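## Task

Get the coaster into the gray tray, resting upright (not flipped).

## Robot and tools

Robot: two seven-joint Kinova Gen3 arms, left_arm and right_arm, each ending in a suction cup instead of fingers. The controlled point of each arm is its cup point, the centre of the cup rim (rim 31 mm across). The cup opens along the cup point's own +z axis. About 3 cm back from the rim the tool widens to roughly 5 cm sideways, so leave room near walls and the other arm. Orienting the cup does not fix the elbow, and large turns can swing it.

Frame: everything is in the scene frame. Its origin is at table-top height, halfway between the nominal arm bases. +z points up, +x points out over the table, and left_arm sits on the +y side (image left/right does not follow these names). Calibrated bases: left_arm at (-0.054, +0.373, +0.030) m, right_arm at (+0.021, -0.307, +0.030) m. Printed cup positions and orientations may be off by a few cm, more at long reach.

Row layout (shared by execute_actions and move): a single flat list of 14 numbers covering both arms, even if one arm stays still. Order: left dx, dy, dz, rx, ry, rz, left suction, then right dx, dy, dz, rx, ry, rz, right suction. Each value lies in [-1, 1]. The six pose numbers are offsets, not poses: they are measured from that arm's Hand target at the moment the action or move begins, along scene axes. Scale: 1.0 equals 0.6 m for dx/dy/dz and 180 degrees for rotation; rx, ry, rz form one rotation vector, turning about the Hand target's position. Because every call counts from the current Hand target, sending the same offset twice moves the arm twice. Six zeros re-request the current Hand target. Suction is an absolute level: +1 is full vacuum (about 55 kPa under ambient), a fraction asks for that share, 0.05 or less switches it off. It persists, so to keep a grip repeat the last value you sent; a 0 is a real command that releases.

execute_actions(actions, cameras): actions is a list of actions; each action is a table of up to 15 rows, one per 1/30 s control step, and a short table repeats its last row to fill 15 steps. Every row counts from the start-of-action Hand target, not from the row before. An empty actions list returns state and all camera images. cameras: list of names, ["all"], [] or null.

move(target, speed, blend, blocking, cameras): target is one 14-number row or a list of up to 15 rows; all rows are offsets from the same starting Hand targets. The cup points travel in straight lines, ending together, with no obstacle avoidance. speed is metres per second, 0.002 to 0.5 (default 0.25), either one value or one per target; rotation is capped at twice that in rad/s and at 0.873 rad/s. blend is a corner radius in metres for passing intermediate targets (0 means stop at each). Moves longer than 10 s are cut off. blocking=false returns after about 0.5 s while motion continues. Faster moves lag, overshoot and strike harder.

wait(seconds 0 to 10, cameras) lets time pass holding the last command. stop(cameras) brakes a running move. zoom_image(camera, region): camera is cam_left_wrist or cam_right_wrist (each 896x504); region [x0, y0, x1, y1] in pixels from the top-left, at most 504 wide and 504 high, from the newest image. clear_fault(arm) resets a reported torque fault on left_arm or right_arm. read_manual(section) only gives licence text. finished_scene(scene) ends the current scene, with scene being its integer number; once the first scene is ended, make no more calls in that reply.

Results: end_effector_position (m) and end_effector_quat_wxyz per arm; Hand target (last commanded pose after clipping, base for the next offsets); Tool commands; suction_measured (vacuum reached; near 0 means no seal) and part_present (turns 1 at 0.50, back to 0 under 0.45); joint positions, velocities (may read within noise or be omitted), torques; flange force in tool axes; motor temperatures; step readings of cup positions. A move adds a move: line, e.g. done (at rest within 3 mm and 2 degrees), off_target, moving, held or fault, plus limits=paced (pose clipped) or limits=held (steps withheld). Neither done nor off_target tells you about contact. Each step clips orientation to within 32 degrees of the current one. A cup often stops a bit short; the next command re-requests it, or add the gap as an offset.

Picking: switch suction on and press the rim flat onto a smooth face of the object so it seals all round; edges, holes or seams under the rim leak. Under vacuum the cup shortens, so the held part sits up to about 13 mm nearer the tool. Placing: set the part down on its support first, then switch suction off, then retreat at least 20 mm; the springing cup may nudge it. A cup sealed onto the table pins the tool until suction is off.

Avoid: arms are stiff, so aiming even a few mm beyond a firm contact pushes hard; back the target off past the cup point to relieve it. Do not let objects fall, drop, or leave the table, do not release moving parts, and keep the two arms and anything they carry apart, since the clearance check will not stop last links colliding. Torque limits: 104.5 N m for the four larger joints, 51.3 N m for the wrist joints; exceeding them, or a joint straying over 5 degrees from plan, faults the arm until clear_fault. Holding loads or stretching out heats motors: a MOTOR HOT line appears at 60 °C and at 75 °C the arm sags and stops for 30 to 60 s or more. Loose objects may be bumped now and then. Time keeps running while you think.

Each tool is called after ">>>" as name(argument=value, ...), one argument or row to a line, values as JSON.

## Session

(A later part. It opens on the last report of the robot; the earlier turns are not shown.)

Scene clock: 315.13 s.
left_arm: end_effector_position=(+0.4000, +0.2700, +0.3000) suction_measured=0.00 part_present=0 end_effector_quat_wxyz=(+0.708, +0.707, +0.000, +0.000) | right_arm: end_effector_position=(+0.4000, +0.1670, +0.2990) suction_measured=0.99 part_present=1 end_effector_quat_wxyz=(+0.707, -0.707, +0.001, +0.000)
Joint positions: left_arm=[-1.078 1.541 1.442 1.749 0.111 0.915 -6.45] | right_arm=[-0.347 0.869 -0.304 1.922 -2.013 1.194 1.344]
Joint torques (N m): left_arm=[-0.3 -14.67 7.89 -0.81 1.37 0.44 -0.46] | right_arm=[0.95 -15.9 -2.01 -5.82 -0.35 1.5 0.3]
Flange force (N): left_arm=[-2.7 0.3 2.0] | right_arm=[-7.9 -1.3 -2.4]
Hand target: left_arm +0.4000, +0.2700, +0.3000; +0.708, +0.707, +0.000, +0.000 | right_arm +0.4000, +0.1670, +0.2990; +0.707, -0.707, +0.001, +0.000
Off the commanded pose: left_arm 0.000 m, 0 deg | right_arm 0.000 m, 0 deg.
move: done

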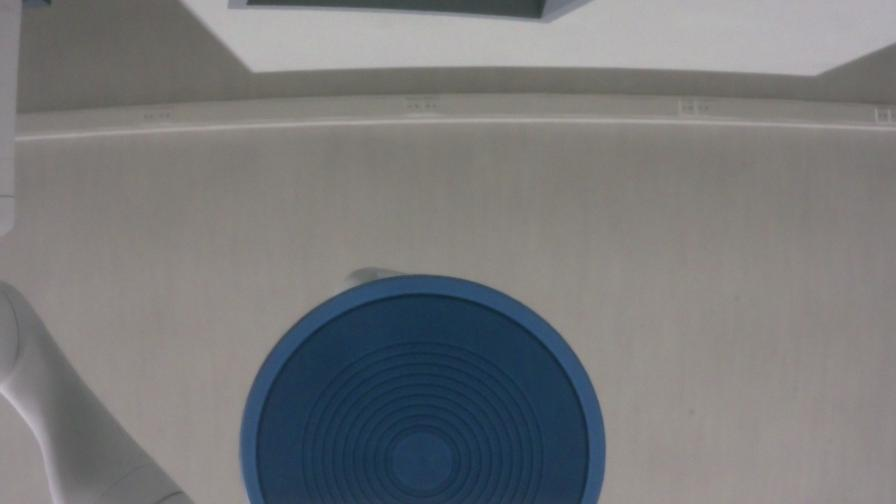

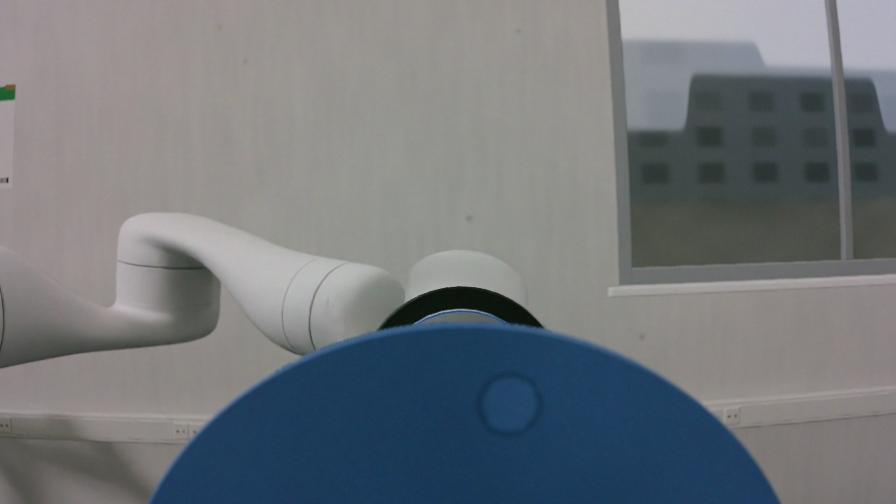

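>>> move(
  target=[0.0083,-0.175,0,0,0,0,1, 0,0,0,0,0,0,1],
  speed=0.1,
)

>>> move(
  target=[0,-0.0117,0,0,0,0,1, 0,0,0,0,0,0,1],
  speed=0.02,
)

>>> move(
  target=[0,-0.005,0,0,0,0,1, 0,0,0,0,0,0,1],
  speed=0.02,
)

Scene clock: 325.40 s.
left_arm: end_effector_position=(+0.4050, +0.1650, +0.3000) suction_measured=0.00 part_present=0 end_effector_quat_wxyz=(+0.708, +0.707, +0.000, +0.000) | right_arm: end_effector_position=(+0.4000, +0.1670, +0.2990) suction_measured=0.99 part_present=1 end_effector_quat_wxyz=(+0.707, -0.707, +0.001, +0.000)
Joint positions: left_arm=[-0.888 1.557 1.461 1.829 0.135 0.644 -6.468] | right_arm=[-0.347 0.869 -0.304 1.922 -2.013 1.194 1.344]
Joint torques (N m): left_arm=[-0.47 -14.26 8.09 -0.66 1.04 0.5 -0.4] | right_arm=[0.9 -15.86 -1.92 -5.84 -0.35 1.55 0.35]
Flange force (N): left_arm=[-2.7 0.3 1.7] | right_arm=[-7.8 -1.5 -2.4]
Hand target: left_arm +0.4050, +0.1650, +0.3000; +0.708, +0.707, +0.000, +0.000 | right_arm +0.4000, +0.1670, +0.2990; +0.707, -0.707, +0.001, +0.000
Off the commanded pose: left_arm 0.000 m, 0 deg | right_arm 0.000 m, 0 deg.
move: done

Scene clock: 326.13 s.
left_arm: end_effector_position=(+0.4050, +0.1580, +0.3000) suction_measured=0.00 part_present=0 end_effector_quat_wxyz=(+0.708, +0.707, +0.000, +0.000) | right_arm: end_effector_position=(+0.4000, +0.1670, +0.2990) suction_measured=0.99 part_present=1 end_effector_quat_wxyz=(+0.707, -0.707, +0.001, +0.000)
Joint positions: left_arm=[-0.874 1.558 1.463 1.832 0.136 0.627 -6.469] | right_arm=[-0.347 0.869 -0.304 1.922 -2.013 1.194 1.344]
Joint torques (N m): left_arm=[-0.27 -14.26 8.08 -0.68 1.03 0.58 -0.42] | right_arm=[0.96 -15.81 -2.03 -5.73 -0.34 1.56 0.42]
Flange force (N): left_arm=[-3.3 0.4 1.5] | right_arm=[-7.3 -1.8 -2.1]
Hand target: left_arm +0.4050, +0.1580, +0.3000; +0.708, +0.707, +0.000, +0.000 | right_arm +0.4000, +0.1670, +0.2990; +0.707, -0.707, +0.001, +0.000
Off the commanded pose: left_arm 0.000 m, 0 deg | right_arm 0.000 m, 0 deg.
move: done

Scene clock: 326.83 s.
left_arm: end_effector_position=(+0.4049, +0.1549, +0.3000) suction_measured=0.35 part_present=0 end_effector_quat_wxyz=(+0.708, +0.707, +0.000, +0.000) | right_arm: end_effector_position=(+0.4000, +0.1671, +0.2990) suction_measured=0.99 part_present=1 end_effector_quat_wxyz=(+0.707, -0.707, +0.001, +0.000)
Joint positions: left_arm=[-0.868 1.559 1.463 1.834 0.137 0.62 -6.469] | right_arm=[-0.347 0.869 -0.304 1.922 -2.013 1.194 1.344]
Joint torques (N m): left_arm=[-2.81 -14.36 8.08 -1.67 1.04 0.5 -0.43] | right_arm=[3.26 -15.79 -0.25 -5.2 -0.37 1.5 0.33]
Flange force (N): left_arm=[-3.1 0.2 6.8] | right_arm=[-8.3 -1.6 3.5]
Hand target: left_arm +0.4050, +0.1550, +0.3000; +0.708, +0.707, +0.000, +0.000 | right_arm +0.4000, +0.1670, +0.2990; +0.707, -0.707, +0.001, +0.000
Off the commanded pose: left_arm 0.000 m, 0 deg | right_arm 0.000 m, 0 deg.
move: done

>>> wait(
  seconds=0.5,
)

Scene clock: 328.90 s.
left_arm: end_effector_position=(+0.4050, +0.1550, +0.3000) suction_measured=0.98 part_present=1 end_effector_quat_wxyz=(+0.708, +0.707, +0.000, +0.000) | right_arm: end_effector_position=(+0.4000, +0.1671, +0.2990) suction_measured=1.00 part_present=1 end_effector_quat_wxyz=(+0.707, -0.707, +0.001, +0.000)
Joint positions: left_arm=[-0.868 1.559 1.463 1.834 0.137 0.62 -6.469] | right_arm=[-0.347 0.869 -0.304 1.922 -2.013 1.194 1.344]
Joint torques (N m): left_arm=[-8.47 -14.64 8.19 -4.86 1.19 0.1 -0.42] | right_arm=[6.65 -15.39 1.99 -2.8 0.17 1.41 0.36]
Flange force (N): left_arm=[-5.6 -0.5 18.5] | right_arm=[-5.7 -2.1 15.1]
Hand target: left_arm +0.4050, +0.1550, +0.3000; +0.708, +0.707, +0.000, +0.000 | right_arm +0.4000, +0.1670, +0.2990; +0.707, -0.707, +0.001, +0.000
Tool commands: left_gripper/suction=+1.0 right_gripper/suction=+1.0
Off the commanded pose: left_arm 0.000 m, 0 deg | right_arm 0.000 m, 0 deg.
wait: 0.50 s; at rest from the start

>>> move(
  target=[
    [0,0,0,0,0,0,1, 0,0,0,0,0,0,0],
    [0,0,0,0,0,0,1, 0,-0.2,0,0,0,0,0],
  ],
  speed=0.15,
  cameras=["all"],
)

Scene clock: 365.90 s.
left_arm: end_effector_position=(+0.4050, +0.1550, +0.3000) suction_measured=0.99 part_present=1 end_effector_quat_wxyz=(+0.708, +0.707, +0.000, +0.000) | right_arm: end_effector_position=(+0.4000, +0.0471, +0.2990) suction_measured=0.00 part_present=0 end_effector_quat_wxyz=(+0.707, -0.707, +0.001, +0.000)
Joint positions: left_arm=[-0.868 1.559 1.463 1.834 0.137 0.62 -6.469] | right_arm=[-0.126 0.826 -0.219 2.061 -1.783 1.353 1.347]
Joint torques (N m): left_arm=[-0.34 -14.32 8.17 -0.67 1.08 0.53 -0.4] | right_arm=[1 -14.26 -1.46 -4.74 -0.32 1.43 0.36]
Flange force (N): left_arm=[-3.1 0.0 1.4] | right_arm=[-8.0 -2.2 0.3]
Hand target: left_arm +0.4050, +0.1550, +0.3000; +0.708, +0.707, +0.000, +0.000 | right_arm +0.4000, +0.0470, +0.2990; +0.707, -0.707, +0.001, +0.000
Off the commanded pose: left_arm 0.000 m, 0 deg | right_arm 0.000 m, 0 deg.
move: done

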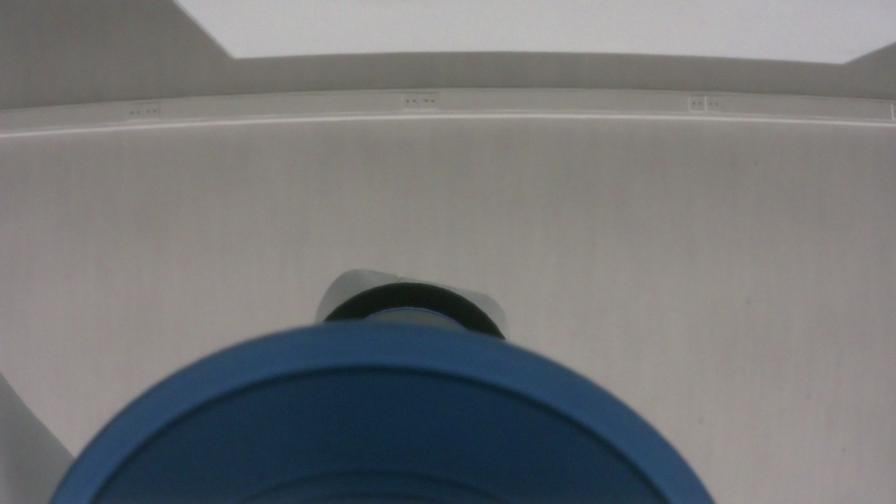

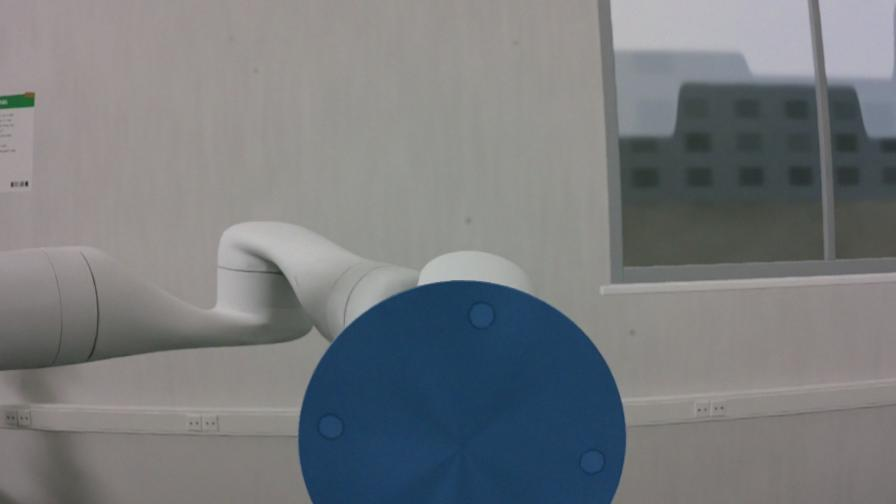

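>>> move(
  target=[
    [0,0,0,0,0,0,1, 0.0833,-0.4117,0.2517,-0.5,0,0,0],
    [0.2583,-0.1583,-0.25,0.5,0,0,1, 0.0833,-0.4117,0.2517,-0.5,0,0,0],
  ],
  speed=0.25,
  cameras=["all"],
)

Scene clock: 387.73 s.
left_arm: end_effector_position=(+0.5599, +0.0600, +0.1500) suction_measured=0.99 part_present=1 end_effector_quat_wxyz=(+0.001, +1.000, +0.000, +0.000) | right_arm: end_effector_position=(+0.4500, -0.2000, +0.4501) suction_measured=0.00 part_present=0 end_effector_quat_wxyz=(+0.000, +1.000, -0.001, +0.000)
Joint positions: left_arm=[0.308 1.17 0.501 0.659 -0.465 1.383 -5.677] | right_arm=[-0.465 0.311 0.219 1.236 -0.066 1.602 -0.241]
Joint torques (N m): left_arm=[-0.34 -22.82 2.43 -7.39 0.05 0.27 -0.39] | right_arm=[0.92 -11.61 0.9 -9.53 -0.06 -0.12 0.36]
Flange force (N): left_arm=[-10.4 -4.1 2.7] | right_arm=[-11.2 -0.1 8.2]
Hand target: left_arm +0.5599, +0.0600, +0.1500; +0.001, +1.000, +0.000, +0.000 | right_arm +0.4500, -0.2000, +0.4501; +0.000, +1.000, -0.001, +0.000
Off the commanded pose: left_arm 0.000 m, 0 deg | right_arm 0.000 m, 0 deg.
move: done

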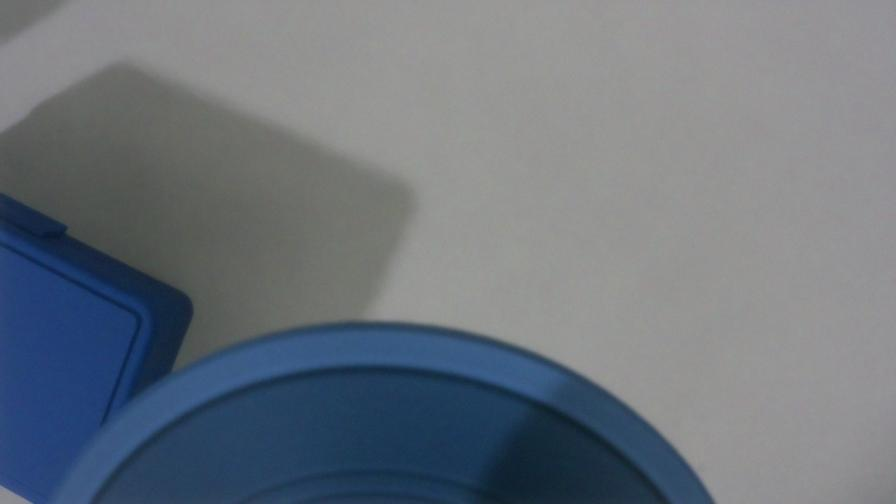

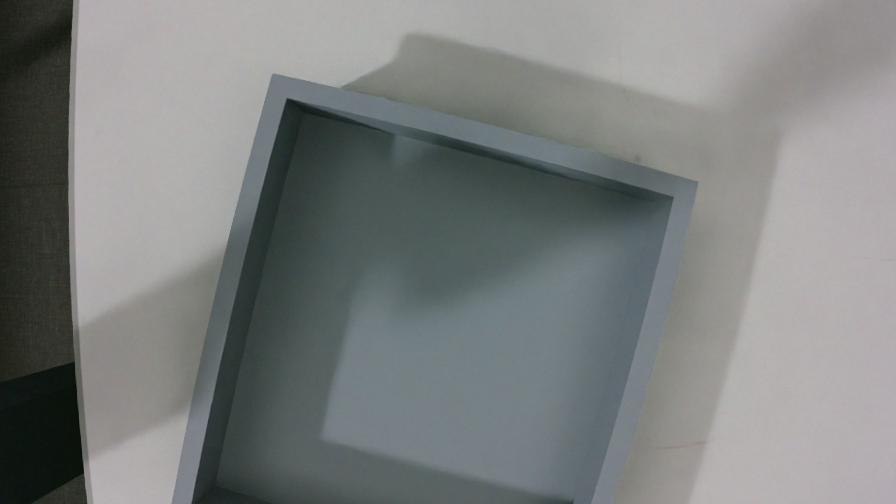

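>>> move(
  target=[
    [0,0,-0.2167,0,0,0,1, 0,0,0,0,0,0,0],
    [0,0,-0.2583,0,0,0,1, 0,0,0,0,0,0,0],
  ],
  speed=[0.12,0.03],
  blend=0.005,
)

>>> move(
  target=[0,0,-0.005,0,0,0,1, 0,0,0,0,0,0,0],
  speed=0.02,
)

>>> move(
  target=[0,0,-0.005,0,0,0,1, 0,0,0,0,0,0,0],
  speed=0.02,
)

>>> move(
  target=[0,0,-0.005,0,0,0,1, 0,0,0,0,0,0,0],
  speed=0.02,
)

Scene clock: 396.77 s.
left_arm: end_effector_position=(+0.5599, +0.0600, -0.0049) suction_measured=0.99 part_present=1 end_effector_quat_wxyz=(+0.001, +1.000, +0.000, +0.000) | right_arm: end_effector_position=(+0.4500, -0.2000, +0.4501) suction_measured=0.00 part_present=0 end_effector_quat_wxyz=(+0.000, +1.000, -0.001, +0.000)
Joint positions: left_arm=[0.308 1.367 0.462 0.721 -0.503 1.129 -5.649] | right_arm=[-0.465 0.311 0.219 1.236 -0.066 1.602 -0.241]
Joint torques (N m): left_arm=[-0.38 -23.42 2.56 -6.81 0.08 0.32 -0.42] | right_arm=[0.9 -11.62 0.99 -9.58 -0.05 -0.13 0.31]
Flange force (N): left_arm=[-10.1 -3.9 0.5] | right_arm=[-11.3 0.1 8.4]
Hand target: left_arm +0.5599, +0.0600, -0.0050; +0.001, +1.000, +0.000, +0.000 | right_arm +0.4500, -0.2000, +0.4501; +0.000, +1.000, -0.001, +0.000
Off the commanded pose: left_arm 0.000 m, 0 deg | right_arm 0.000 m, 0 deg.
move: done

Scene clock: 397.47 s.
left_arm: end_effector_position=(+0.5600, +0.0600, -0.0079) suction_measured=0.99 part_present=1 end_effector_quat_wxyz=(+0.001, +1.000, +0.000, +0.000) | right_arm: end_effector_position=(+0.4500, -0.2000, +0.4501) suction_measured=0.00 part_present=0 end_effector_quat_wxyz=(+0.000, +1.000, -0.001, +0.000)
Joint positions: left_arm=[0.308 1.372 0.462 0.72 -0.504 1.125 -5.649] | right_arm=[-0.465 0.311 0.219 1.236 -0.066 1.602 -0.241]
Joint torques (N m): left_arm=[-0.41 -23.14 2.48 -6.69 0.04 0.26 -0.42] | right_arm=[0.91 -11.69 0.95 -9.54 -0.07 -0.13 0.38]
Flange force (N): left_arm=[-9.9 -3.7 0.0] | right_arm=[-11.1 -0.2 8.2]
Hand target: left_arm +0.5600, +0.0600, -0.0079; +0.001, +1.000, +0.000, +0.000 | right_arm +0.4500, -0.2000, +0.4501; +0.000, +1.000, -0.001, +0.000
Off the commanded pose: left_arm 0.000 m, 0 deg | right_arm 0.000 m, 0 deg.
move: done

Scene clock: 398.17 s.
left_arm: end_effector_position=(+0.5600, +0.0600, -0.0108) suction_measured=0.99 part_present=1 end_effector_quat_wxyz=(+0.001, +1.000, +0.000, +0.000) | right_arm: end_effector_position=(+0.4500, -0.2000, +0.4501) suction_measured=0.00 part_present=0 end_effector_quat_wxyz=(+0.000, +1.000, -0.001, +0.000)
Joint positions: left_arm=[0.309 1.377 0.461 0.718 -0.504 1.122 -5.65] | right_arm=[-0.465 0.311 0.219 1.236 -0.066 1.602 -0.241]
Joint torques (N m): left_arm=[-0.47 6.14 -1.76 0.51 -0.48 -2.85 -0.4] | right_arm=[0.98 -11.67 0.95 -9.51 -0.04 -0.15 0.38]
Flange force (N): left_arm=[-22.7 -10.1 -48.8] | right_arm=[-11.0 -0.3 8.1]
Hand target: left_arm +0.5600, +0.0600, -0.0109; +0.001, +1.000, +0.000, +0.000 | right_arm +0.4500, -0.2000, +0.4501; +0.000, +1.000, -0.001, +0.000
Off the commanded pose: left_arm 0.000 m, 0 deg | right_arm 0.000 m, 0 deg.
move: done

Scene clock: 398.87 s.
left_arm: end_effector_position=(+0.5601, +0.0599, -0.0137) suction_measured=0.99 part_present=1 end_effector_quat_wxyz=(+0.001, +1.000, +0.000, +0.000) | right_arm: end_effector_position=(+0.4500, -0.2000, +0.4501) suction_measured=0.00 part_present=0 end_effector_quat_wxyz=(+0.000, +1.000, -0.001, +0.000)
Joint positions: left_arm=[0.309 1.382 0.461 0.716 -0.505 1.119 -5.65] | right_arm=[-0.465 0.311 0.219 1.236 -0.066 1.602 -0.241]
Joint torques (N m): left_arm=[-0.86 38.32 -6.56 9.41 -1.03 -5.21 -0.42] | right_arm=[0.96 -11.71 0.9 -9.57 -0.04 -0.09 0.37]
Flange force (N): left_arm=[-33.3 -14.8 -100.6] | right_arm=[-11.2 -0.2 8.4]
Hand target: left_arm +0.5600, +0.0600, -0.0140; +0.001, +1.000, +0.000, +0.000 | right_arm +0.4500, -0.2000, +0.4501; +0.000, +1.000, -0.001, +0.000
Off the commanded pose: left_arm 0.000 m, 0 deg | right_arm 0.000 m, 0 deg.
move: done

>>> move(
  target=[0,0,0.008,0,0,0,1, 0,0,0,0,0,0,0],
  speed=0.02,
)

>>> move(
  target=[0,0,0,0,0,0,0, 0,0,0,0,0,0,0],
  speed=0.02,
)

>>> move(
  target=[
    [0,0,0.05,0,0,0,0, 0,0,0,0,0,0,0],
    [-0.1,0.3,0.4,0,0,0,0, 0,0,0,0,0,0,0],
  ],
  speed=[0.08,0.2],
  blend=0.02,
  cameras=["cam_left_wrist"],
)

Scene clock: 405.93 s.
left_arm: end_effector_position=(+0.5598, +0.0601, -0.0095) suction_measured=0.99 part_present=1 end_effector_quat_wxyz=(+0.001, +1.000, +0.000, +0.000) | right_arm: end_effector_position=(+0.4500, -0.2000, +0.4501) suction_measured=0.00 part_present=0 end_effector_quat_wxyz=(+0.000, +1.000, -0.001, +0.000)
Joint positions: left_arm=[0.308 1.375 0.461 0.719 -0.504 1.124 -5.65] | right_arm=[-0.465 0.311 0.219 1.236 -0.066 1.602 -0.241]
Joint torques (N m): left_arm=[-0.03 -5.1 0.05 1.52 0.37 1.61 -0.43] | right_arm=[0.98 -11.74 0.87 -9.46 -0.01 -0.17 0.4]
Flange force (N): left_arm=[-4.0 -1.3 -24.1] | right_arm=[-10.6 -0.4 7.8]
Hand target: left_arm +0.5600, +0.0600, -0.0092; +0.001, +1.000, +0.000, +0.000 | right_arm +0.4500, -0.2000, +0.4501; +0.000, +1.000, -0.001, +0.000
Off the commanded pose: left_arm 0.000 m, 0 deg | right_arm 0.000 m, 0 deg.
move: done

Scene clock: 406.43 s.
left_arm: end_effector_position=(+0.5600, +0.0600, -0.0092) suction_measured=0.00 part_present=0 end_effector_quat_wxyz=(+0.001, +1.000, +0.000, +0.000) | right_arm: end_effector_position=(+0.4500, -0.2000, +0.4501) suction_measured=0.00 part_present=0 end_effector_quat_wxyz=(+0.000, +1.000, -0.001, +0.000)
Joint positions: left_arm=[0.308 1.374 0.461 0.719 -0.504 1.124 -5.65] | right_arm=[-0.465 0.311 0.219 1.236 -0.066 1.602 -0.241]
Joint torques (N m): left_arm=[-0.25 -6.41 0.2 0.48 0.23 1.14 -0.42] | right_arm=[0.96 -11.68 0.92 -9.5 -0.05 -0.14 0.31]
Flange force (N): left_arm=[-6.0 -1.9 -23.0] | right_arm=[-10.9 -0.1 8.1]
Hand target: left_arm +0.5600, +0.0600, -0.0092; +0.001, +1.000, +0.000, +0.000 | right_arm +0.4500, -0.2000, +0.4501; +0.000, +1.000, -0.001, +0.000
Off the commanded pose: left_arm 0.000 m, 0 deg | right_arm 0.000 m, 0 deg.
move: done

Scene clock: 408.63 s.
left_arm: end_effector_position=(+0.4999, +0.2400, +0.2308) suction_measured=0.00 part_present=0 end_effector_quat_wxyz=(+0.001, +1.000, +0.000, +0.000) | right_arm: end_effector_position=(+0.4500, -0.2000, +0.4501) suction_measured=0.00 part_present=0 end_effector_quat_wxyz=(+0.000, +1.000, -0.001, +0.000)
Joint positions: left_arm=[-0.075 0.782 0.543 1.256 -0.399 1.209 -5.811] | right_arm=[-0.465 0.311 0.219 1.236 -0.066 1.602 -0.241]
Joint torques (N m): left_arm=[-0.38 -17.76 2.82 -7.23 0.03 0.24 -0.44] | right_arm=[0.92 -11.64 1.04 -9.66 -0.06 -0.16 0.37]
Flange force (N): left_arm=[-5.8 0.1 2.8] | right_arm=[-11.6 -0.1 8.5]
Hand target: left_arm +0.4999, +0.2400, +0.2309; +0.001, +1.000, +0.000, +0.000 | right_arm +0.4500, -0.2000, +0.4501; +0.000, +1.000, -0.001, +0.000
Off the commanded pose: left_arm 0.000 m, 0 deg | right_arm 0.000 m, 0 deg.
move: done; blend cut to 0.015 m at target 1
Images, in order (width x height): cam_left_wrist 896x504.

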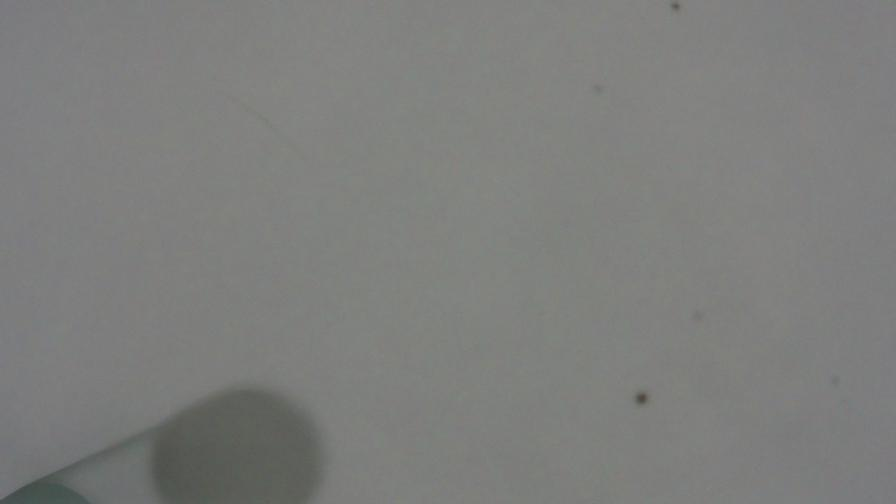

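>>> move(
  target=[0,0,0,0,0,0,0, 0.15,0.3333,-0.25,0,0,0,0],
  speed=0.2,
  cameras=["cam_right_wrist"],
)

>>> move(
  target=[0,0,0,0,0,0,0, 0,0,-0.2167,0,0,0,0],
  speed=0.2,
  cameras=["cam_right_wrist"],
)

Scene clock: 414.93 s.
left_arm: end_effector_position=(+0.5000, +0.2400, +0.2309) suction_measured=0.00 part_present=0 end_effector_quat_wxyz=(+0.001, +1.000, +0.000, +0.000) | right_arm: end_effector_position=(+0.5400, +0.0000, +0.3001) suction_measured=0.00 part_present=0 end_effector_quat_wxyz=(+0.000, +1.000, -0.001, +0.000)
Joint positions: left_arm=[-0.076 0.782 0.543 1.256 -0.399 1.209 -5.811] | right_arm=[-0.659 0.768 0.157 0.946 -0.11 1.434 -0.514]
Joint torques (N m): left_arm=[-0.39 -17.7 2.88 -7.17 0.03 0.25 -0.39] | right_arm=[0.98 -18.67 1.26 -9.53 -0.08 -0.07 0.39]
Flange force (N): left_arm=[-5.6 0.1 2.7] | right_arm=[-14.8 6.1 6.2]
Hand target: left_arm +0.5000, +0.2400, +0.2309; +0.001, +1.000, +0.000, +0.000 | right_arm +0.5400, +0.0000, +0.3001; +0.000, +1.000, -0.001, +0.000
Off the commanded pose: left_arm 0.000 m, 0 deg | right_arm 0.000 m, 0 deg.
move: done
Images, in order (width x height): cam_right_wrist 896x504.

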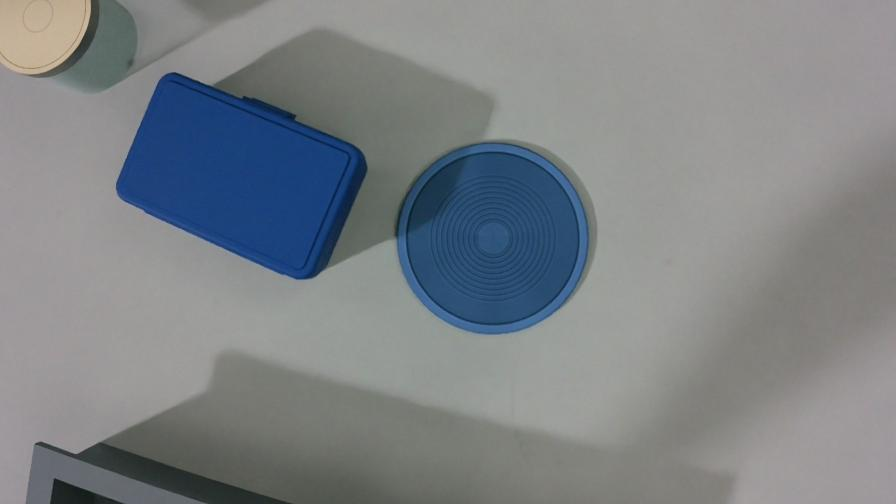

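Scene clock: 416.00 s.
left_arm: end_effector_position=(+0.5000, +0.2400, +0.2309) suction_measured=0.00 part_present=0 end_effector_quat_wxyz=(+0.001, +1.000, +0.000, +0.000) | right_arm: end_effector_position=(+0.5400, +0.0000, +0.1701) suction_measured=0.00 part_present=0 end_effector_quat_wxyz=(+0.000, +1.000, -0.001, +0.000)
Joint positions: left_arm=[-0.076 0.782 0.543 1.256 -0.399 1.209 -5.811] | right_arm=[-0.66 0.873 0.14 1.168 -0.119 1.108 -0.499]
Joint torques (N m): left_arm=[-0.36 -17.71 2.88 -7.2 0.06 0.26 -0.4] | right_arm=[0.96 -19.25 1.39 -8.78 -0.09 -0.03 0.4]
Flange force (N): left_arm=[-5.7 0.0 2.8] | right_arm=[-12.7 4.9 2.4]
Hand target: left_arm +0.5000, +0.2400, +0.2309; +0.001, +1.000, +0.000, +0.000 | right_arm +0.5400, +0.0000, +0.1700; +0.000, +1.000, -0.001, +0.000
Off the commanded pose: left_arm 0.000 m, 0 deg | right_arm 0.000 m, 0 deg.
move: done
Images, in order (width x height): cam_right_wrist 896x504.

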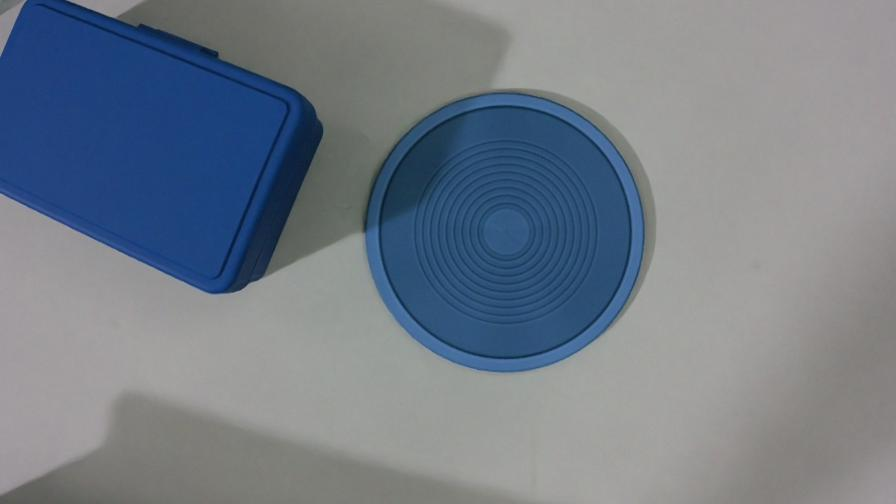

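>>> move(
  target=[
    [0,0,0,0,0,0,0, 0.0255,0.105,-0.12,0,0,0,1],
    [0,0,0,0,0,0,0, 0.0255,0.105,-0.2667,0,0,0,1],
  ],
  speed=[0.2,0.1],
  blend=0.02,
  cameras=["cam_right_wrist"],
)

>>> move(
  target=[0,0,0,0,0,0,0, 0,0,-0.0083,0,0,0,1],
  speed=0.02,
)

>>> move(
  target=[0,0,0,0,0,0,0, 0,0,-0.005,0,0,0,1],
  speed=0.02,
)

>>> move(
  target=[0,0,0,0,0,0,0, 0,0,-0.005,0,0,0,1],
  speed=0.02,
)

Scene clock: 427.87 s.
left_arm: end_effector_position=(+0.5000, +0.2400, +0.2309) suction_measured=0.00 part_present=0 end_effector_quat_wxyz=(+0.001, +1.000, +0.000, +0.000) | right_arm: end_effector_position=(+0.5553, +0.0630, +0.0101) suction_measured=0.00 part_present=0 end_effector_quat_wxyz=(+0.000, +1.000, -0.001, +0.000)
Joint positions: left_arm=[-0.076 0.782 0.543 1.256 -0.399 1.209 -5.811] | right_arm=[-0.711 1.205 0.121 0.985 -0.138 0.958 -0.57]
Joint torques (N m): left_arm=[-0.35 -17.71 2.88 -7.21 0.05 0.28 -0.41] | right_arm=[1.01 -21.85 1.35 -8.16 -0.02 -0.08 0.35]
Flange force (N): left_arm=[-5.9 -0.1 2.9] | right_arm=[-13.3 6.7 -0.9]
Hand target: left_arm +0.5000, +0.2400, +0.2309; +0.001, +1.000, +0.000, +0.000 | right_arm +0.5553, +0.0630, +0.0100; +0.000, +1.000, -0.001, +0.000
Off the commanded pose: left_arm 0.000 m, 0 deg | right_arm 0.000 m, 0 deg.
move: done
Images, in order (width x height): cam_right_wrist 896x504.

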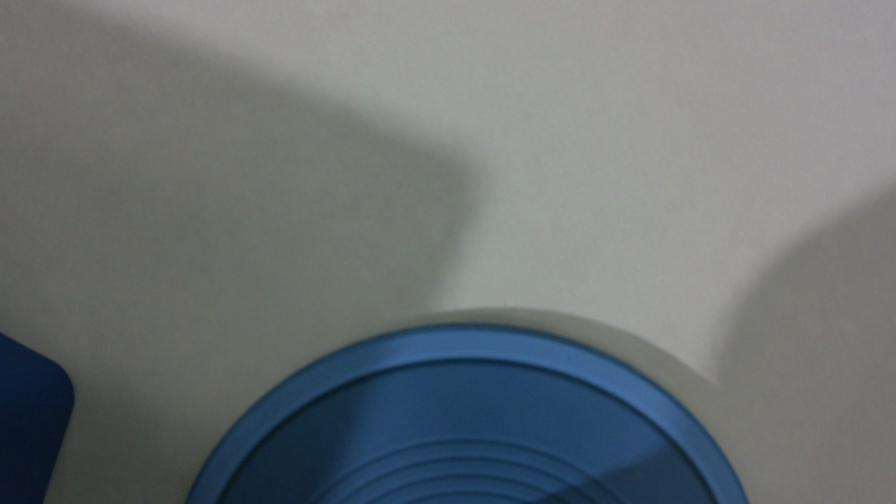

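Scene clock: 428.57 s.
left_arm: end_effector_position=(+0.5000, +0.2400, +0.2309) suction_measured=0.00 part_present=0 end_effector_quat_wxyz=(+0.001, +1.000, +0.000, +0.000) | right_arm: end_effector_position=(+0.5553, +0.0630, +0.0051) suction_measured=0.23 part_present=0 end_effector_quat_wxyz=(+0.000, +1.000, -0.001, +0.000)
Joint positions: left_arm=[-0.076 0.782 0.543 1.256 -0.399 1.209 -5.811] | right_arm=[-0.71 1.213 0.121 0.984 -0.139 0.951 -0.57]
Joint torques (N m): left_arm=[-0.35 -17.72 2.78 -7.19 0.06 0.25 -0.4] | right_arm=[0.96 -22.25 1.41 -8.21 -0.03 -0.17 0.37]
Flange force (N): left_arm=[-5.7 0.0 2.7] | right_arm=[-12.7 6.3 -0.5]
Hand target: left_arm +0.5000, +0.2400, +0.2309; +0.001, +1.000, +0.000, +0.000 | right_arm +0.5553, +0.0630, +0.0050; +0.000, +1.000, -0.001, +0.000
Off the commanded pose: left_arm 0.000 m, 0 deg | right_arm 0.000 m, 0 deg.
move: done

Scene clock: 429.27 s.
left_arm: end_effector_position=(+0.5000, +0.2400, +0.2309) suction_measured=0.00 part_present=0 end_effector_quat_wxyz=(+0.001, +1.000, +0.000, +0.000) | right_arm: end_effector_position=(+0.5553, +0.0630, +0.0021) suction_measured=1.00 part_present=1 end_effector_quat_wxyz=(+0.000, +1.000, -0.001, +0.000)
Joint positions: left_arm=[-0.076 0.782 0.543 1.256 -0.399 1.209 -5.811] | right_arm=[-0.71 1.218 0.12 0.983 -0.139 0.947 -0.57]
Joint torques (N m): left_arm=[-0.35 -17.71 2.88 -7.21 0.04 0.24 -0.41] | right_arm=[0.98 -22.08 1.39 -8.32 -0.06 -0.14 0.31]
Flange force (N): left_arm=[-5.8 0.0 2.8] | right_arm=[-13.7 7.2 -0.9]
Hand target: left_arm +0.5000, +0.2400, +0.2309; +0.001, +1.000, +0.000, +0.000 | right_arm +0.5553, +0.0630, +0.0020; +0.000, +1.000, -0.001, +0.000
Off the commanded pose: left_arm 0.000 m, 0 deg | right_arm 0.000 m, 0 deg.
move: done

Scene clock: 429.97 s.
left_arm: end_effector_position=(+0.5000, +0.2400, +0.2309) suction_measured=0.00 part_present=0 end_effector_quat_wxyz=(+0.001, +1.000, +0.000, +0.000) | right_arm: end_effector_position=(+0.5553, +0.0630, -0.0009) suction_measured=0.99 part_present=1 end_effector_quat_wxyz=(+0.000, +1.000, -0.001, +0.000)
Joint positions: left_arm=[-0.076 0.782 0.543 1.256 -0.399 1.209 -5.811] | right_arm=[-0.71 1.223 0.12 0.981 -0.139 0.943 -0.57]
Joint torques (N m): left_arm=[-0.35 -17.69 2.85 -7.19 0.07 0.25 -0.41] | right_arm=[0.9 -22.13 1.34 -8.2 -0.05 -0.2 0.39]
Flange force (N): left_arm=[-5.8 0.0 2.7] | right_arm=[-12.9 6.6 -1.0]
Hand target: left_arm +0.5000, +0.2400, +0.2309; +0.001, +1.000, +0.000, +0.000 | right_arm +0.5553, +0.0630, -0.0010; +0.000, +1.000, -0.001, +0.000
Off the commanded pose: left_arm 0.000 m, 0 deg | right_arm 0.000 m, 0 deg.
move: done

>>> move(
  target=[
    [0,0,0,0,0,0,0, 0,0,0.25,0,0,0,1],
    [0,0,0,0,0,0,0, -0.1963,-0.4517,0.25,0,0,0,1],
    [0,0,0,0,0,0,0, -0.1963,-0.4517,0.06,0,0,0,1],
  ],
  speed=[0.15,0.25,0.12],
  blend=0.05,
  cameras=["cam_right_wrist"],
)

Scene clock: 448.43 s.
left_arm: end_effector_position=(+0.5000, +0.2400, +0.2309) suction_measured=0.00 part_present=0 end_effector_quat_wxyz=(+0.001, +1.000, +0.000, +0.000) | right_arm: end_effector_position=(+0.4375, -0.2080, +0.0351) suction_measured=0.99 part_present=1 end_effector_quat_wxyz=(+0.000, +1.000, -0.001, +0.000)
Joint positions: left_arm=[-0.076 0.782 0.543 1.256 -0.399 1.209 -5.811] | right_arm=[-0.364 0.823 0.079 1.932 -0.152 0.392 -0.152]
Joint torques (N m): left_arm=[-0.32 -17.64 2.85 -7.2 0.03 0.24 -0.41] | right_arm=[0.94 -15.22 1.13 -5.05 -0.04 -0.17 0.38]
Flange force (N): left_arm=[-5.9 -0.1 2.7] | right_arm=[-8.5 -1.0 -1.0]
Hand target: left_arm +0.5000, +0.2400, +0.2309; +0.001, +1.000, +0.000, +0.000 | right_arm +0.4375, -0.2080, +0.0351; +0.000, +1.000, -0.001, +0.000
Off the commanded pose: left_arm 0.000 m, 0 deg | right_arm 0.000 m, 0 deg.
move: done
Images, in order (width x height): cam_right_wrist 896x504.

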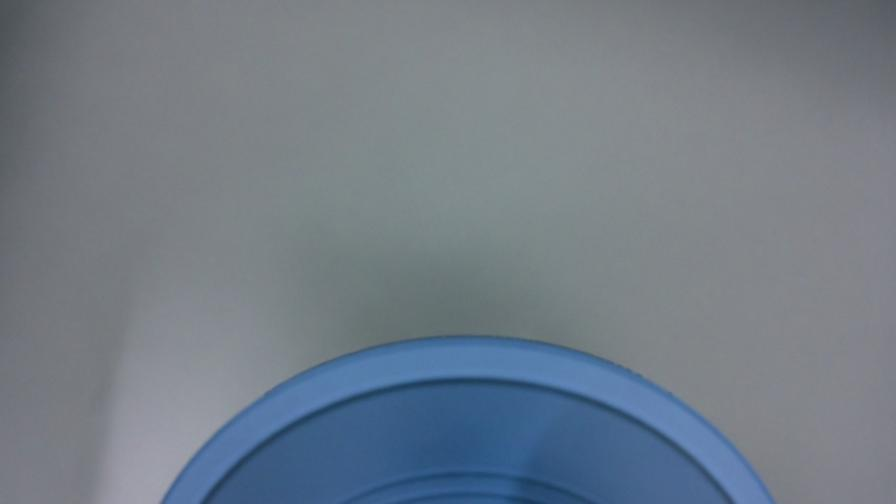

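>>> move(
  target=[0,0,0,0,0,0,0, 0,0,-0.035,0,0,0,1],
  speed=0.03,
)

>>> move(
  target=[0,0,0,0,0,0,0, 0,0,-0.005,0,0,0,1],
  speed=0.02,
)

>>> move(
  target=[0,0,0,0,0,0,0, 0,0,-0.005,0,0,0,1],
  speed=0.02,
)

>>> move(
  target=[0,0,0,0,0,0,0, 0,0,-0.005,0,0,0,1],
  speed=0.02,
)

Scene clock: 456.87 s.
left_arm: end_effector_position=(+0.5000, +0.2400, +0.2309) suction_measured=0.00 part_present=0 end_effector_quat_wxyz=(+0.001, +1.000, +0.000, +0.000) | right_arm: end_effector_position=(+0.4375, -0.2080, +0.0141) suction_measured=0.96 part_present=1 end_effector_quat_wxyz=(+0.000, +1.000, -0.001, +0.000)
Joint positions: left_arm=[-0.076 0.782 0.543 1.256 -0.399 1.209 -5.811] | right_arm=[-0.357 0.873 0.069 1.929 -0.157 0.344 -0.148]
Joint torques (N m): left_arm=[-0.38 -17.66 2.87 -7.22 0.05 0.28 -0.42] | right_arm=[0.94 -15.43 0.94 -4.86 0.09 -0.12 0.35]
Flange force (N): left_arm=[-6.0 0.0 2.8] | right_arm=[-9.0 -0.9 -1.5]
Hand target: left_arm +0.5000, +0.2400, +0.2309; +0.001, +1.000, +0.000, +0.000 | right_arm +0.4375, -0.2080, +0.0140; +0.000, +1.000, -0.001, +0.000
Off the commanded pose: left_arm 0.000 m, 0 deg | right_arm 0.000 m, 0 deg.
move: done

Scene clock: 457.57 s.
left_arm: end_effector_position=(+0.5000, +0.2400, +0.2309) suction_measured=0.00 part_present=0 end_effector_quat_wxyz=(+0.001, +1.000, +0.000, +0.000) | right_arm: end_effector_position=(+0.4375, -0.2080, +0.0111) suction_measured=1.00 part_present=1 end_effector_quat_wxyz=(+0.000, +1.000, -0.001, +0.000)
Joint positions: left_arm=[-0.076 0.782 0.543 1.256 -0.399 1.209 -5.811] | right_arm=[-0.356 0.88 0.067 1.928 -0.157 0.338 -0.147]
Joint torques (N m): left_arm=[-0.38 -17.66 2.83 -7.18 0.05 0.25 -0.43] | right_arm=[0.99 -15.49 1.01 -4.84 0 -0.19 0.36]
Flange force (N): left_arm=[-5.8 0.0 2.7] | right_arm=[-8.9 -1.0 -1.6]
Hand target: left_arm +0.5000, +0.2400, +0.2309; +0.001, +1.000, +0.000, +0.000 | right_arm +0.4375, -0.2080, +0.0110; +0.000, +1.000, -0.001, +0.000
Off the commanded pose: left_arm 0.000 m, 0 deg | right_arm 0.000 m, 0 deg.
move: done

Scene clock: 458.27 s.
left_arm: end_effector_position=(+0.5000, +0.2400, +0.2309) suction_measured=0.00 part_present=0 end_effector_quat_wxyz=(+0.001, +1.000, +0.000, +0.000) | right_arm: end_effector_position=(+0.4375, -0.2080, +0.0081) suction_measured=0.99 part_present=1 end_effector_quat_wxyz=(+0.000, +1.000, -0.001, +0.000)
Joint positions: left_arm=[-0.076 0.782 0.543 1.256 -0.399 1.209 -5.811] | right_arm=[-0.355 0.887 0.066 1.928 -0.157 0.331 -0.147]
Joint torques (N m): left_arm=[-0.36 -17.7 2.85 -7.2 0.02 0.25 -0.4] | right_arm=[0.9 -15.51 1.02 -4.79 0.01 -0.12 0.33]
Flange force (N): left_arm=[-5.8 0.0 2.7] | right_arm=[-9.0 -0.7 -1.5]
Hand target: left_arm +0.5000, +0.2400, +0.2309; +0.001, +1.000, +0.000, +0.000 | right_arm +0.4375, -0.2080, +0.0080; +0.000, +1.000, -0.001, +0.000
Off the commanded pose: left_arm 0.000 m, 0 deg | right_arm 0.000 m, 0 deg.
move: done

Scene clock: 458.97 s.
left_arm: end_effector_position=(+0.5000, +0.2400, +0.2309) suction_measured=0.00 part_present=0 end_effector_quat_wxyz=(+0.001, +1.000, +0.000, +0.000) | right_arm: end_effector_position=(+0.4375, -0.2080, +0.0051) suction_measured=0.99 part_present=1 end_effector_quat_wxyz=(+0.000, +1.000, -0.001, +0.000)
Joint positions: left_arm=[-0.076 0.782 0.543 1.256 -0.399 1.209 -5.811] | right_arm=[-0.354 0.894 0.065 1.927 -0.158 0.325 -0.146]
Joint torques (N m): left_arm=[-0.36 -17.68 2.85 -7.18 0.05 0.28 -0.44] | right_arm=[0.84 -15.56 1 -4.62 -0.08 -0.14 0.38]
Flange force (N): left_arm=[-5.8 0.0 2.8] | right_arm=[-8.4 -0.7 -1.6]
Hand target: left_arm +0.5000, +0.2400, +0.2309; +0.001, +1.000, +0.000, +0.000 | right_arm +0.4375, -0.2080, +0.0050; +0.000, +1.000, -0.001, +0.000
Off the commanded pose: left_arm 0.000 m, 0 deg | right_arm 0.000 m, 0 deg.
move: done

>>> move(
  target=[0,0,0,0,0,0,0, 0,0,-0.005,0,0,0,1],
  speed=0.02,
)

>>> move(
  target=[0,0,0,0,0,0,0, 0,0,-0.005,0,0,0,1],
  speed=0.02,
)

>>> move(
  target=[0,0,0,0,0,0,0, 0,0,-0.005,0,0,0,1],
  speed=0.02,
  cameras=["cam_right_wrist"],
)

Scene clock: 463.70 s.
left_arm: end_effector_position=(+0.5000, +0.2400, +0.2309) suction_measured=0.00 part_present=0 end_effector_quat_wxyz=(+0.001, +1.000, +0.000, +0.000) | right_arm: end_effector_position=(+0.4375, -0.2080, +0.0021) suction_measured=0.98 part_present=1 end_effector_quat_wxyz=(+0.000, +1.000, -0.001, +0.000)
Joint positions: left_arm=[-0.076 0.782 0.543 1.256 -0.399 1.209 -5.811] | right_arm=[-0.353 0.901 0.063 1.926 -0.158 0.319 -0.146]
Joint torques (N m): left_arm=[-0.38 -17.69 2.81 -7.22 0.05 0.24 -0.38] | right_arm=[0.99 -15.66 1.02 -4.64 0.02 -0.1 0.37]
Flange force (N): left_arm=[-5.9 -0.1 2.7] | right_arm=[-8.8 -1.0 -1.4]
Hand target: left_arm +0.5000, +0.2400, +0.2309; +0.001, +1.000, +0.000, +0.000 | right_arm +0.4375, -0.2080, +0.0020; +0.000, +1.000, -0.001, +0.000
Off the commanded pose: left_arm 0.000 m, 0 deg | right_arm 0.000 m, 0 deg.
move: done

Scene clock: 464.40 s.
left_arm: end_effector_position=(+0.5000, +0.2400, +0.2309) suction_measured=0.00 part_present=0 end_effector_quat_wxyz=(+0.001, +1.000, +0.000, +0.000) | right_arm: end_effector_position=(+0.4375, -0.2080, -0.0009) suction_measured=0.96 part_present=1 end_effector_quat_wxyz=(+0.000, +1.000, -0.001, +0.000)
Joint positions: left_arm=[-0.076 0.782 0.543 1.256 -0.399 1.209 -5.811] | right_arm=[-0.352 0.908 0.062 1.925 -0.159 0.312 -0.146]
Joint torques (N m): left_arm=[-0.35 -17.7 2.88 -7.2 0.04 0.25 -0.42] | right_arm=[1.03 -15.67 1.04 -4.62 -0.01 -0.22 0.35]
Flange force (N): left_arm=[-5.8 0.0 2.8] | right_arm=[-8.6 -1.1 -1.8]
Hand target: left_arm +0.5000, +0.2400, +0.2309; +0.001, +1.000, +0.000, +0.000 | right_arm +0.4375, -0.2080, -0.0010; +0.000, +1.000, -0.001, +0.000
Off the commanded pose: left_arm 0.000 m, 0 deg | right_arm 0.000 m, 0 deg.
move: done

Scene clock: 465.10 s.
left_arm: end_effector_position=(+0.5000, +0.2400, +0.2309) suction_measured=0.00 part_present=0 end_effector_quat_wxyz=(+0.001, +1.000, +0.000, +0.000) | right_arm: end_effector_position=(+0.4375, -0.2080, -0.0039) suction_measured=1.00 part_present=1 end_effector_quat_wxyz=(+0.000, +1.000, -0.001, +0.000)
Joint positions: left_arm=[-0.076 0.782 0.543 1.256 -0.399 1.209 -5.811] | right_arm=[-0.351 0.916 0.06 1.924 -0.159 0.306 -0.145]
Joint torques (N m): left_arm=[-0.4 -17.64 2.87 -7.17 0.07 0.28 -0.41] | right_arm=[0.96 -15.67 1.03 -4.54 -0.02 -0.14 0.31]
Flange force (N): left_arm=[-5.8 0.0 2.8] | right_arm=[-8.6 -0.9 -1.7]
Hand target: left_arm +0.5000, +0.2400, +0.2309; +0.001, +1.000, +0.000, +0.000 | right_arm +0.4375, -0.2080, -0.0040; +0.000, +1.000, -0.001, +0.000
Off the commanded pose: left_arm 0.000 m, 0 deg | right_arm 0.000 m, 0 deg.
move: done
Images, in order (width x height): cam_right_wrist 896x504.

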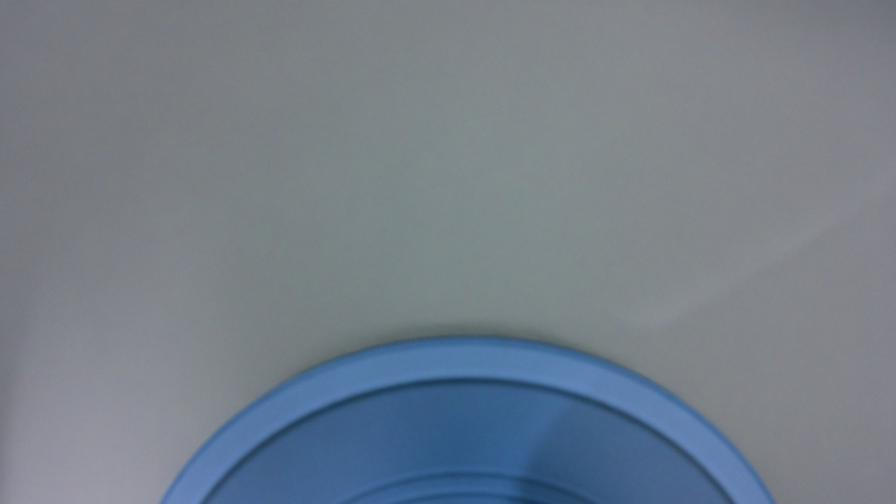

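>>> move(
  target=[0,0,0,0,0,0,0, 0,0,-0.0035,0,0,0,1],
  speed=0.02,
)

>>> move(
  target=[0,0,0,0,0,0,0, 0,0,-0.0035,0,0,0,1],
  speed=0.02,
)

Scene clock: 468.70 s.
left_arm: end_effector_position=(+0.5000, +0.2400, +0.2309) suction_measured=0.00 part_present=0 end_effector_quat_wxyz=(+0.001, +1.000, +0.000, +0.000) | right_arm: end_effector_position=(+0.4375, -0.2080, -0.0060) suction_measured=0.99 part_present=1 end_effector_quat_wxyz=(+0.000, +1.000, -0.001, +0.000)
Joint positions: left_arm=[-0.076 0.782 0.543 1.256 -0.399 1.209 -5.811] | right_arm=[-0.35 0.92 0.059 1.923 -0.16 0.302 -0.145]
Joint torques (N m): left_arm=[-0.35 -17.71 2.88 -7.22 0.06 0.26 -0.41] | right_arm=[0.91 -6.41 0.43 -6.23 -0.09 -2.02 0.42]
Flange force (N): left_arm=[-5.9 -0.1 2.8] | right_arm=[-16.1 0.9 -28.9]
Hand target: left_arm +0.5000, +0.2400, +0.2309; +0.001, +1.000, +0.000, +0.000 | right_arm +0.4375, -0.2080, -0.0061; +0.000, +1.000, -0.001, +0.000
Off the commanded pose: left_arm 0.000 m, 0 deg | right_arm 0.000 m, 0 deg.
move: done

Scene clock: 469.40 s.
left_arm: end_effector_position=(+0.5000, +0.2400, +0.2309) suction_measured=0.00 part_present=0 end_effector_quat_wxyz=(+0.001, +1.000, +0.000, +0.000) | right_arm: end_effector_position=(+0.4375, -0.2080, -0.0081) suction_measured=0.98 part_present=1 end_effector_quat_wxyz=(+0.000, +1.000, -0.001, +0.000)
Joint positions: left_arm=[-0.076 0.782 0.543 1.256 -0.399 1.209 -5.811] | right_arm=[-0.35 0.925 0.058 1.922 -0.16 0.297 -0.144]
Joint torques (N m): left_arm=[-0.35 -17.71 2.87 -7.21 0.06 0.25 -0.43] | right_arm=[0.68 17.88 -0.82 -10.6 -0.21 -7.24 0.36]
Flange force (N): left_arm=[-5.8 0.0 2.8] | right_arm=[-34.2 5.8 -100.3]
Hand target: left_arm +0.5000, +0.2400, +0.2309; +0.001, +1.000, +0.000, +0.000 | right_arm +0.4375, -0.2080, -0.0082; +0.000, +1.000, -0.001, +0.000
Off the commanded pose: left_arm 0.000 m, 0 deg | right_arm 0.000 m, 0 deg.
move: done

>>> move(
  target=[
    [0,0,0,0,0,0,0, 0,0,0.0062,0,0,0,1],
    [0,0,0,0,0,0,0, 0,0,0.0063,0,0,0,0],
    [0,0,0,0,0,0,0, 0,0,0.05,0,0,0,0],
    [0,0,0,0,0,0,0, 0,0,0.55,0,0,0,0],
  ],
  speed=[0.02,0.02,0.05,0.2],
  cameras=["cam_right_wrist"],
)

Scene clock: 477.73 s.
left_arm: end_effector_position=(+0.5000, +0.2400, +0.2309) suction_measured=0.00 part_present=0 end_effector_quat_wxyz=(+0.001, +1.000, +0.000, +0.000) | right_arm: end_effector_position=(+0.4375, -0.2080, +0.3218) suction_measured=0.00 part_present=0 end_effector_quat_wxyz=(+0.000, +1.000, -0.001, +0.000)
Joint positions: left_arm=[-0.076 0.782 0.543 1.256 -0.399 1.209 -5.811] | right_arm=[-0.436 0.329 0.172 1.624 -0.06 1.193 -0.233]
Joint torques (N m): left_arm=[-0.32 -17.69 2.84 -7.17 0.04 0.26 -0.4] | right_arm=[1.02 -11.59 0.9 -9.02 -0.1 -0.18 0.35]
Flange force (N): left_arm=[-5.7 -0.1 2.7] | right_arm=[-9.8 -0.8 4.4]
Hand target: left_arm +0.5000, +0.2400, +0.2309; +0.001, +1.000, +0.000, +0.000 | right_arm +0.4375, -0.2080, +0.3218; +0.000, +1.000, -0.001, +0.000
Off the commanded pose: left_arm 0.000 m, 0 deg | right_arm 0.000 m, 0 deg.
move: done
Images, in order (width x height): cam_right_wrist 896x504.

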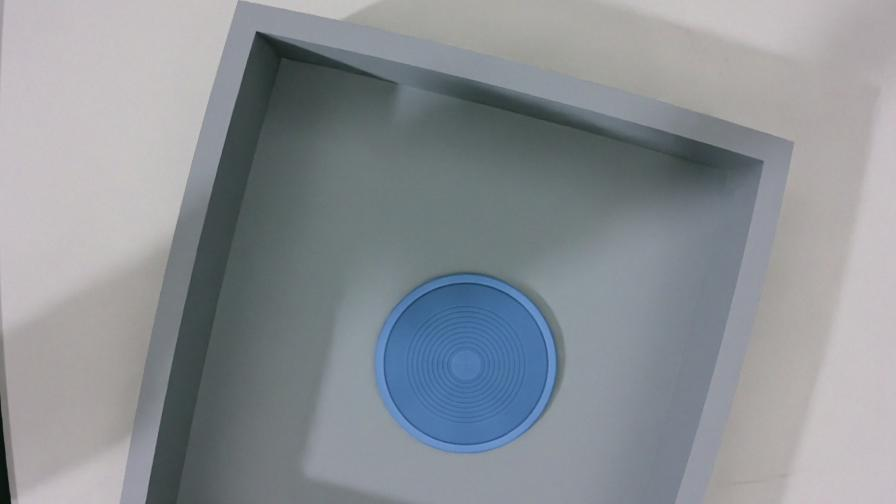

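>>> move(
  target=[
    [0,0,0,0,0,0,0, 0.0042,-0.0067,-0.48,0,0,0,1],
    [0,0,0,0,0,0,0, 0.0042,-0.0067,-0.538,0,0,0,1],
  ],
  speed=[0.3,0.04],
  blend=0.005,
)

Scene clock: 531.73 s.
left_arm: end_effector_position=(+0.5000, +0.2400, +0.2309) suction_measured=0.00 part_present=0 end_effector_quat_wxyz=(+0.001, +1.000, +0.000, +0.000) | right_arm: end_effector_position=(+0.4400, -0.2120, -0.0009) suction_measured=0.69 part_present=1 end_effector_quat_wxyz=(+0.000, +1.000, -0.001, +0.000)
Joint positions: left_arm=[-0.076 0.782 0.543 1.256 -0.399 1.209 -5.811] | right_arm=[-0.344 0.91 0.066 1.92 -0.169 0.317 -0.126]
Joint torques (N m): left_arm=[-0.36 -17.69 2.79 -7.16 0.04 0.25 -0.42] | right_arm=[0.93 -15.66 1.08 -4.72 -0.01 -0.24 0.36]
Flange force (N): left_arm=[-5.6 0.0 2.7] | right_arm=[-8.8 -0.9 -2.0]
Hand target: left_arm +0.5000, +0.2400, +0.2309; +0.001, +1.000, +0.000, +0.000 | right_arm +0.4400, -0.2120, -0.0009; +0.000, +1.000, -0.001, +0.000
Off the commanded pose: left_arm 0.000 m, 0 deg | right_arm 0.000 m, 0 deg.
move: done

>>> move(
  target=[
    [-0.05,-0.133,0.025,-0.167,0,0,1, 0,0,0.2,0,0,0,1],
    [-0.1667,-0.4,0.0818,-0.5,0,0,1, -0.0667,0.27,0.4683,0.5,0,0,1],
  ],
  speed=[0.25,0.4],
  blend=0.04,
  cameras=["all"],
)

Scene clock: 543.13 s.
left_arm: end_effector_position=(+0.4000, +0.0000, +0.2799) suction_measured=0.00 part_present=0 end_effector_quat_wxyz=(+0.708, +0.707, +0.000, +0.000) | right_arm: end_effector_position=(+0.4000, -0.0501, +0.2800) suction_measured=1.00 part_present=1 end_effector_quat_wxyz=(+0.707, -0.707, +0.001, +0.000)
Joint positions: left_arm=[-0.532 1.627 1.474 1.824 0.196 0.29 -6.569] | right_arm=[0.588 1.098 -0.918 2.065 -1.279 0.827 1.221]
Joint torques (N m): left_arm=[-0.34 -14.71 8.43 -0.21 0.55 0.68 -0.43] | right_arm=[0.97 -13.28 -5.13 -3.39 -0.26 1.55 0.46]
Flange force (N): left_arm=[-3.3 0.6 0.3] | right_arm=[-6.1 -1.9 2.0]
Hand target: left_arm +0.3999, +0.0000, +0.2799; +0.708, +0.707, +0.000, +0.000 | right_arm +0.4000, -0.0500, +0.2800; +0.707, -0.707, +0.001, +0.000
Off the commanded pose: left_arm 0.000 m, 0 deg | right_arm 0.000 m, 0 deg.
move: done

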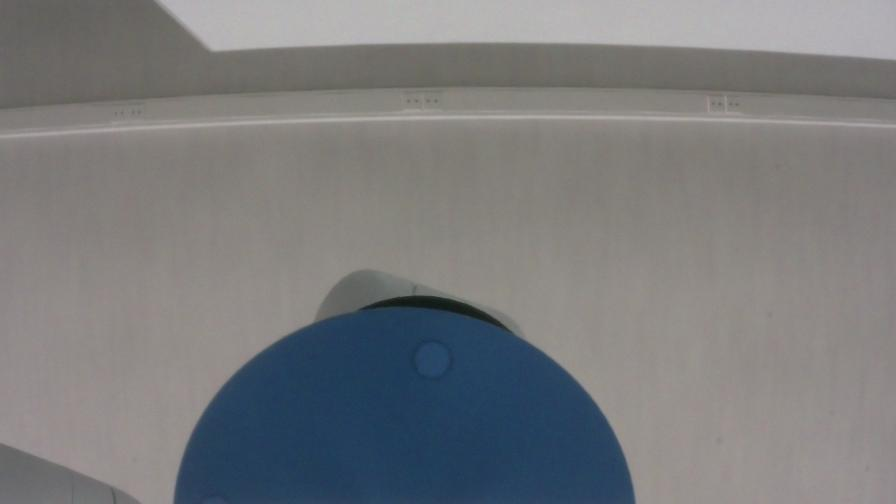

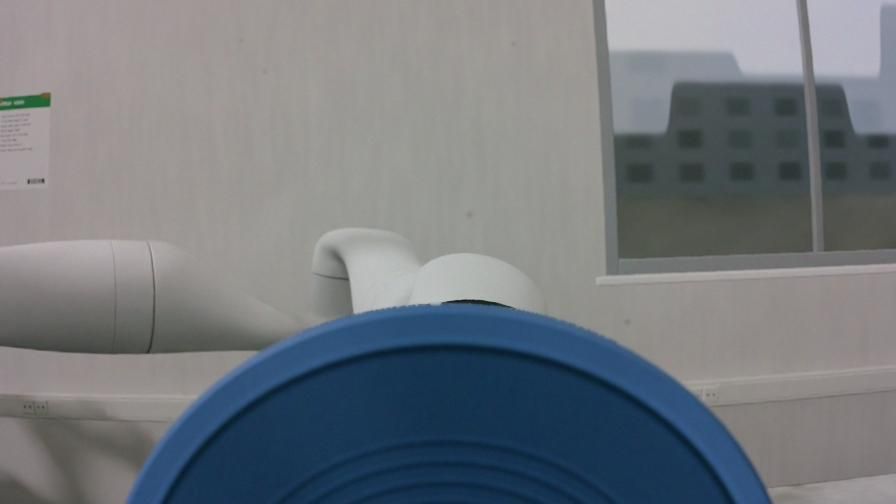

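>>> move(
  target=[
    [0,-0.075,0,0,0,0,1, 0,0,0,0,0,0,1],
    [0,-0.105,0,0,0,0,1, 0,0,0,0,0,0,1],
  ],
  speed=[0.2,0.04],
  blend=0.004,
)

Scene clock: 547.90 s.
left_arm: end_effector_position=(+0.3999, -0.0630, +0.2799) suction_measured=0.44 part_present=0 end_effector_quat_wxyz=(+0.708, +0.707, +0.000, +0.000) | right_arm: end_effector_position=(+0.4000, -0.0500, +0.2800) suction_measured=0.99 part_present=1 end_effector_quat_wxyz=(+0.707, -0.707, +0.001, +0.000)
Joint positions: left_arm=[-0.384 1.644 1.499 1.762 0.201 0.202 -6.575] | right_arm=[0.588 1.099 -0.918 2.065 -1.279 0.827 1.221]
Joint torques (N m): left_arm=[-3.19 -15.44 8.6 -0.44 0.38 0.72 -0.41] | right_arm=[3.69 -13.31 -3.56 -3.93 -0.4 1.44 0.34]
Flange force (N): left_arm=[-3.1 0.7 6.2] | right_arm=[-6.4 -2.1 8.8]
Hand target: left_arm +0.3999, -0.0630, +0.2799; +0.708, +0.707, +0.000, +0.000 | right_arm +0.4000, -0.0500, +0.2800; +0.707, -0.707, +0.001, +0.000
Off the commanded pose: left_arm 0.000 m, 0 deg | right_arm 0.000 m, 0 deg.
move: done


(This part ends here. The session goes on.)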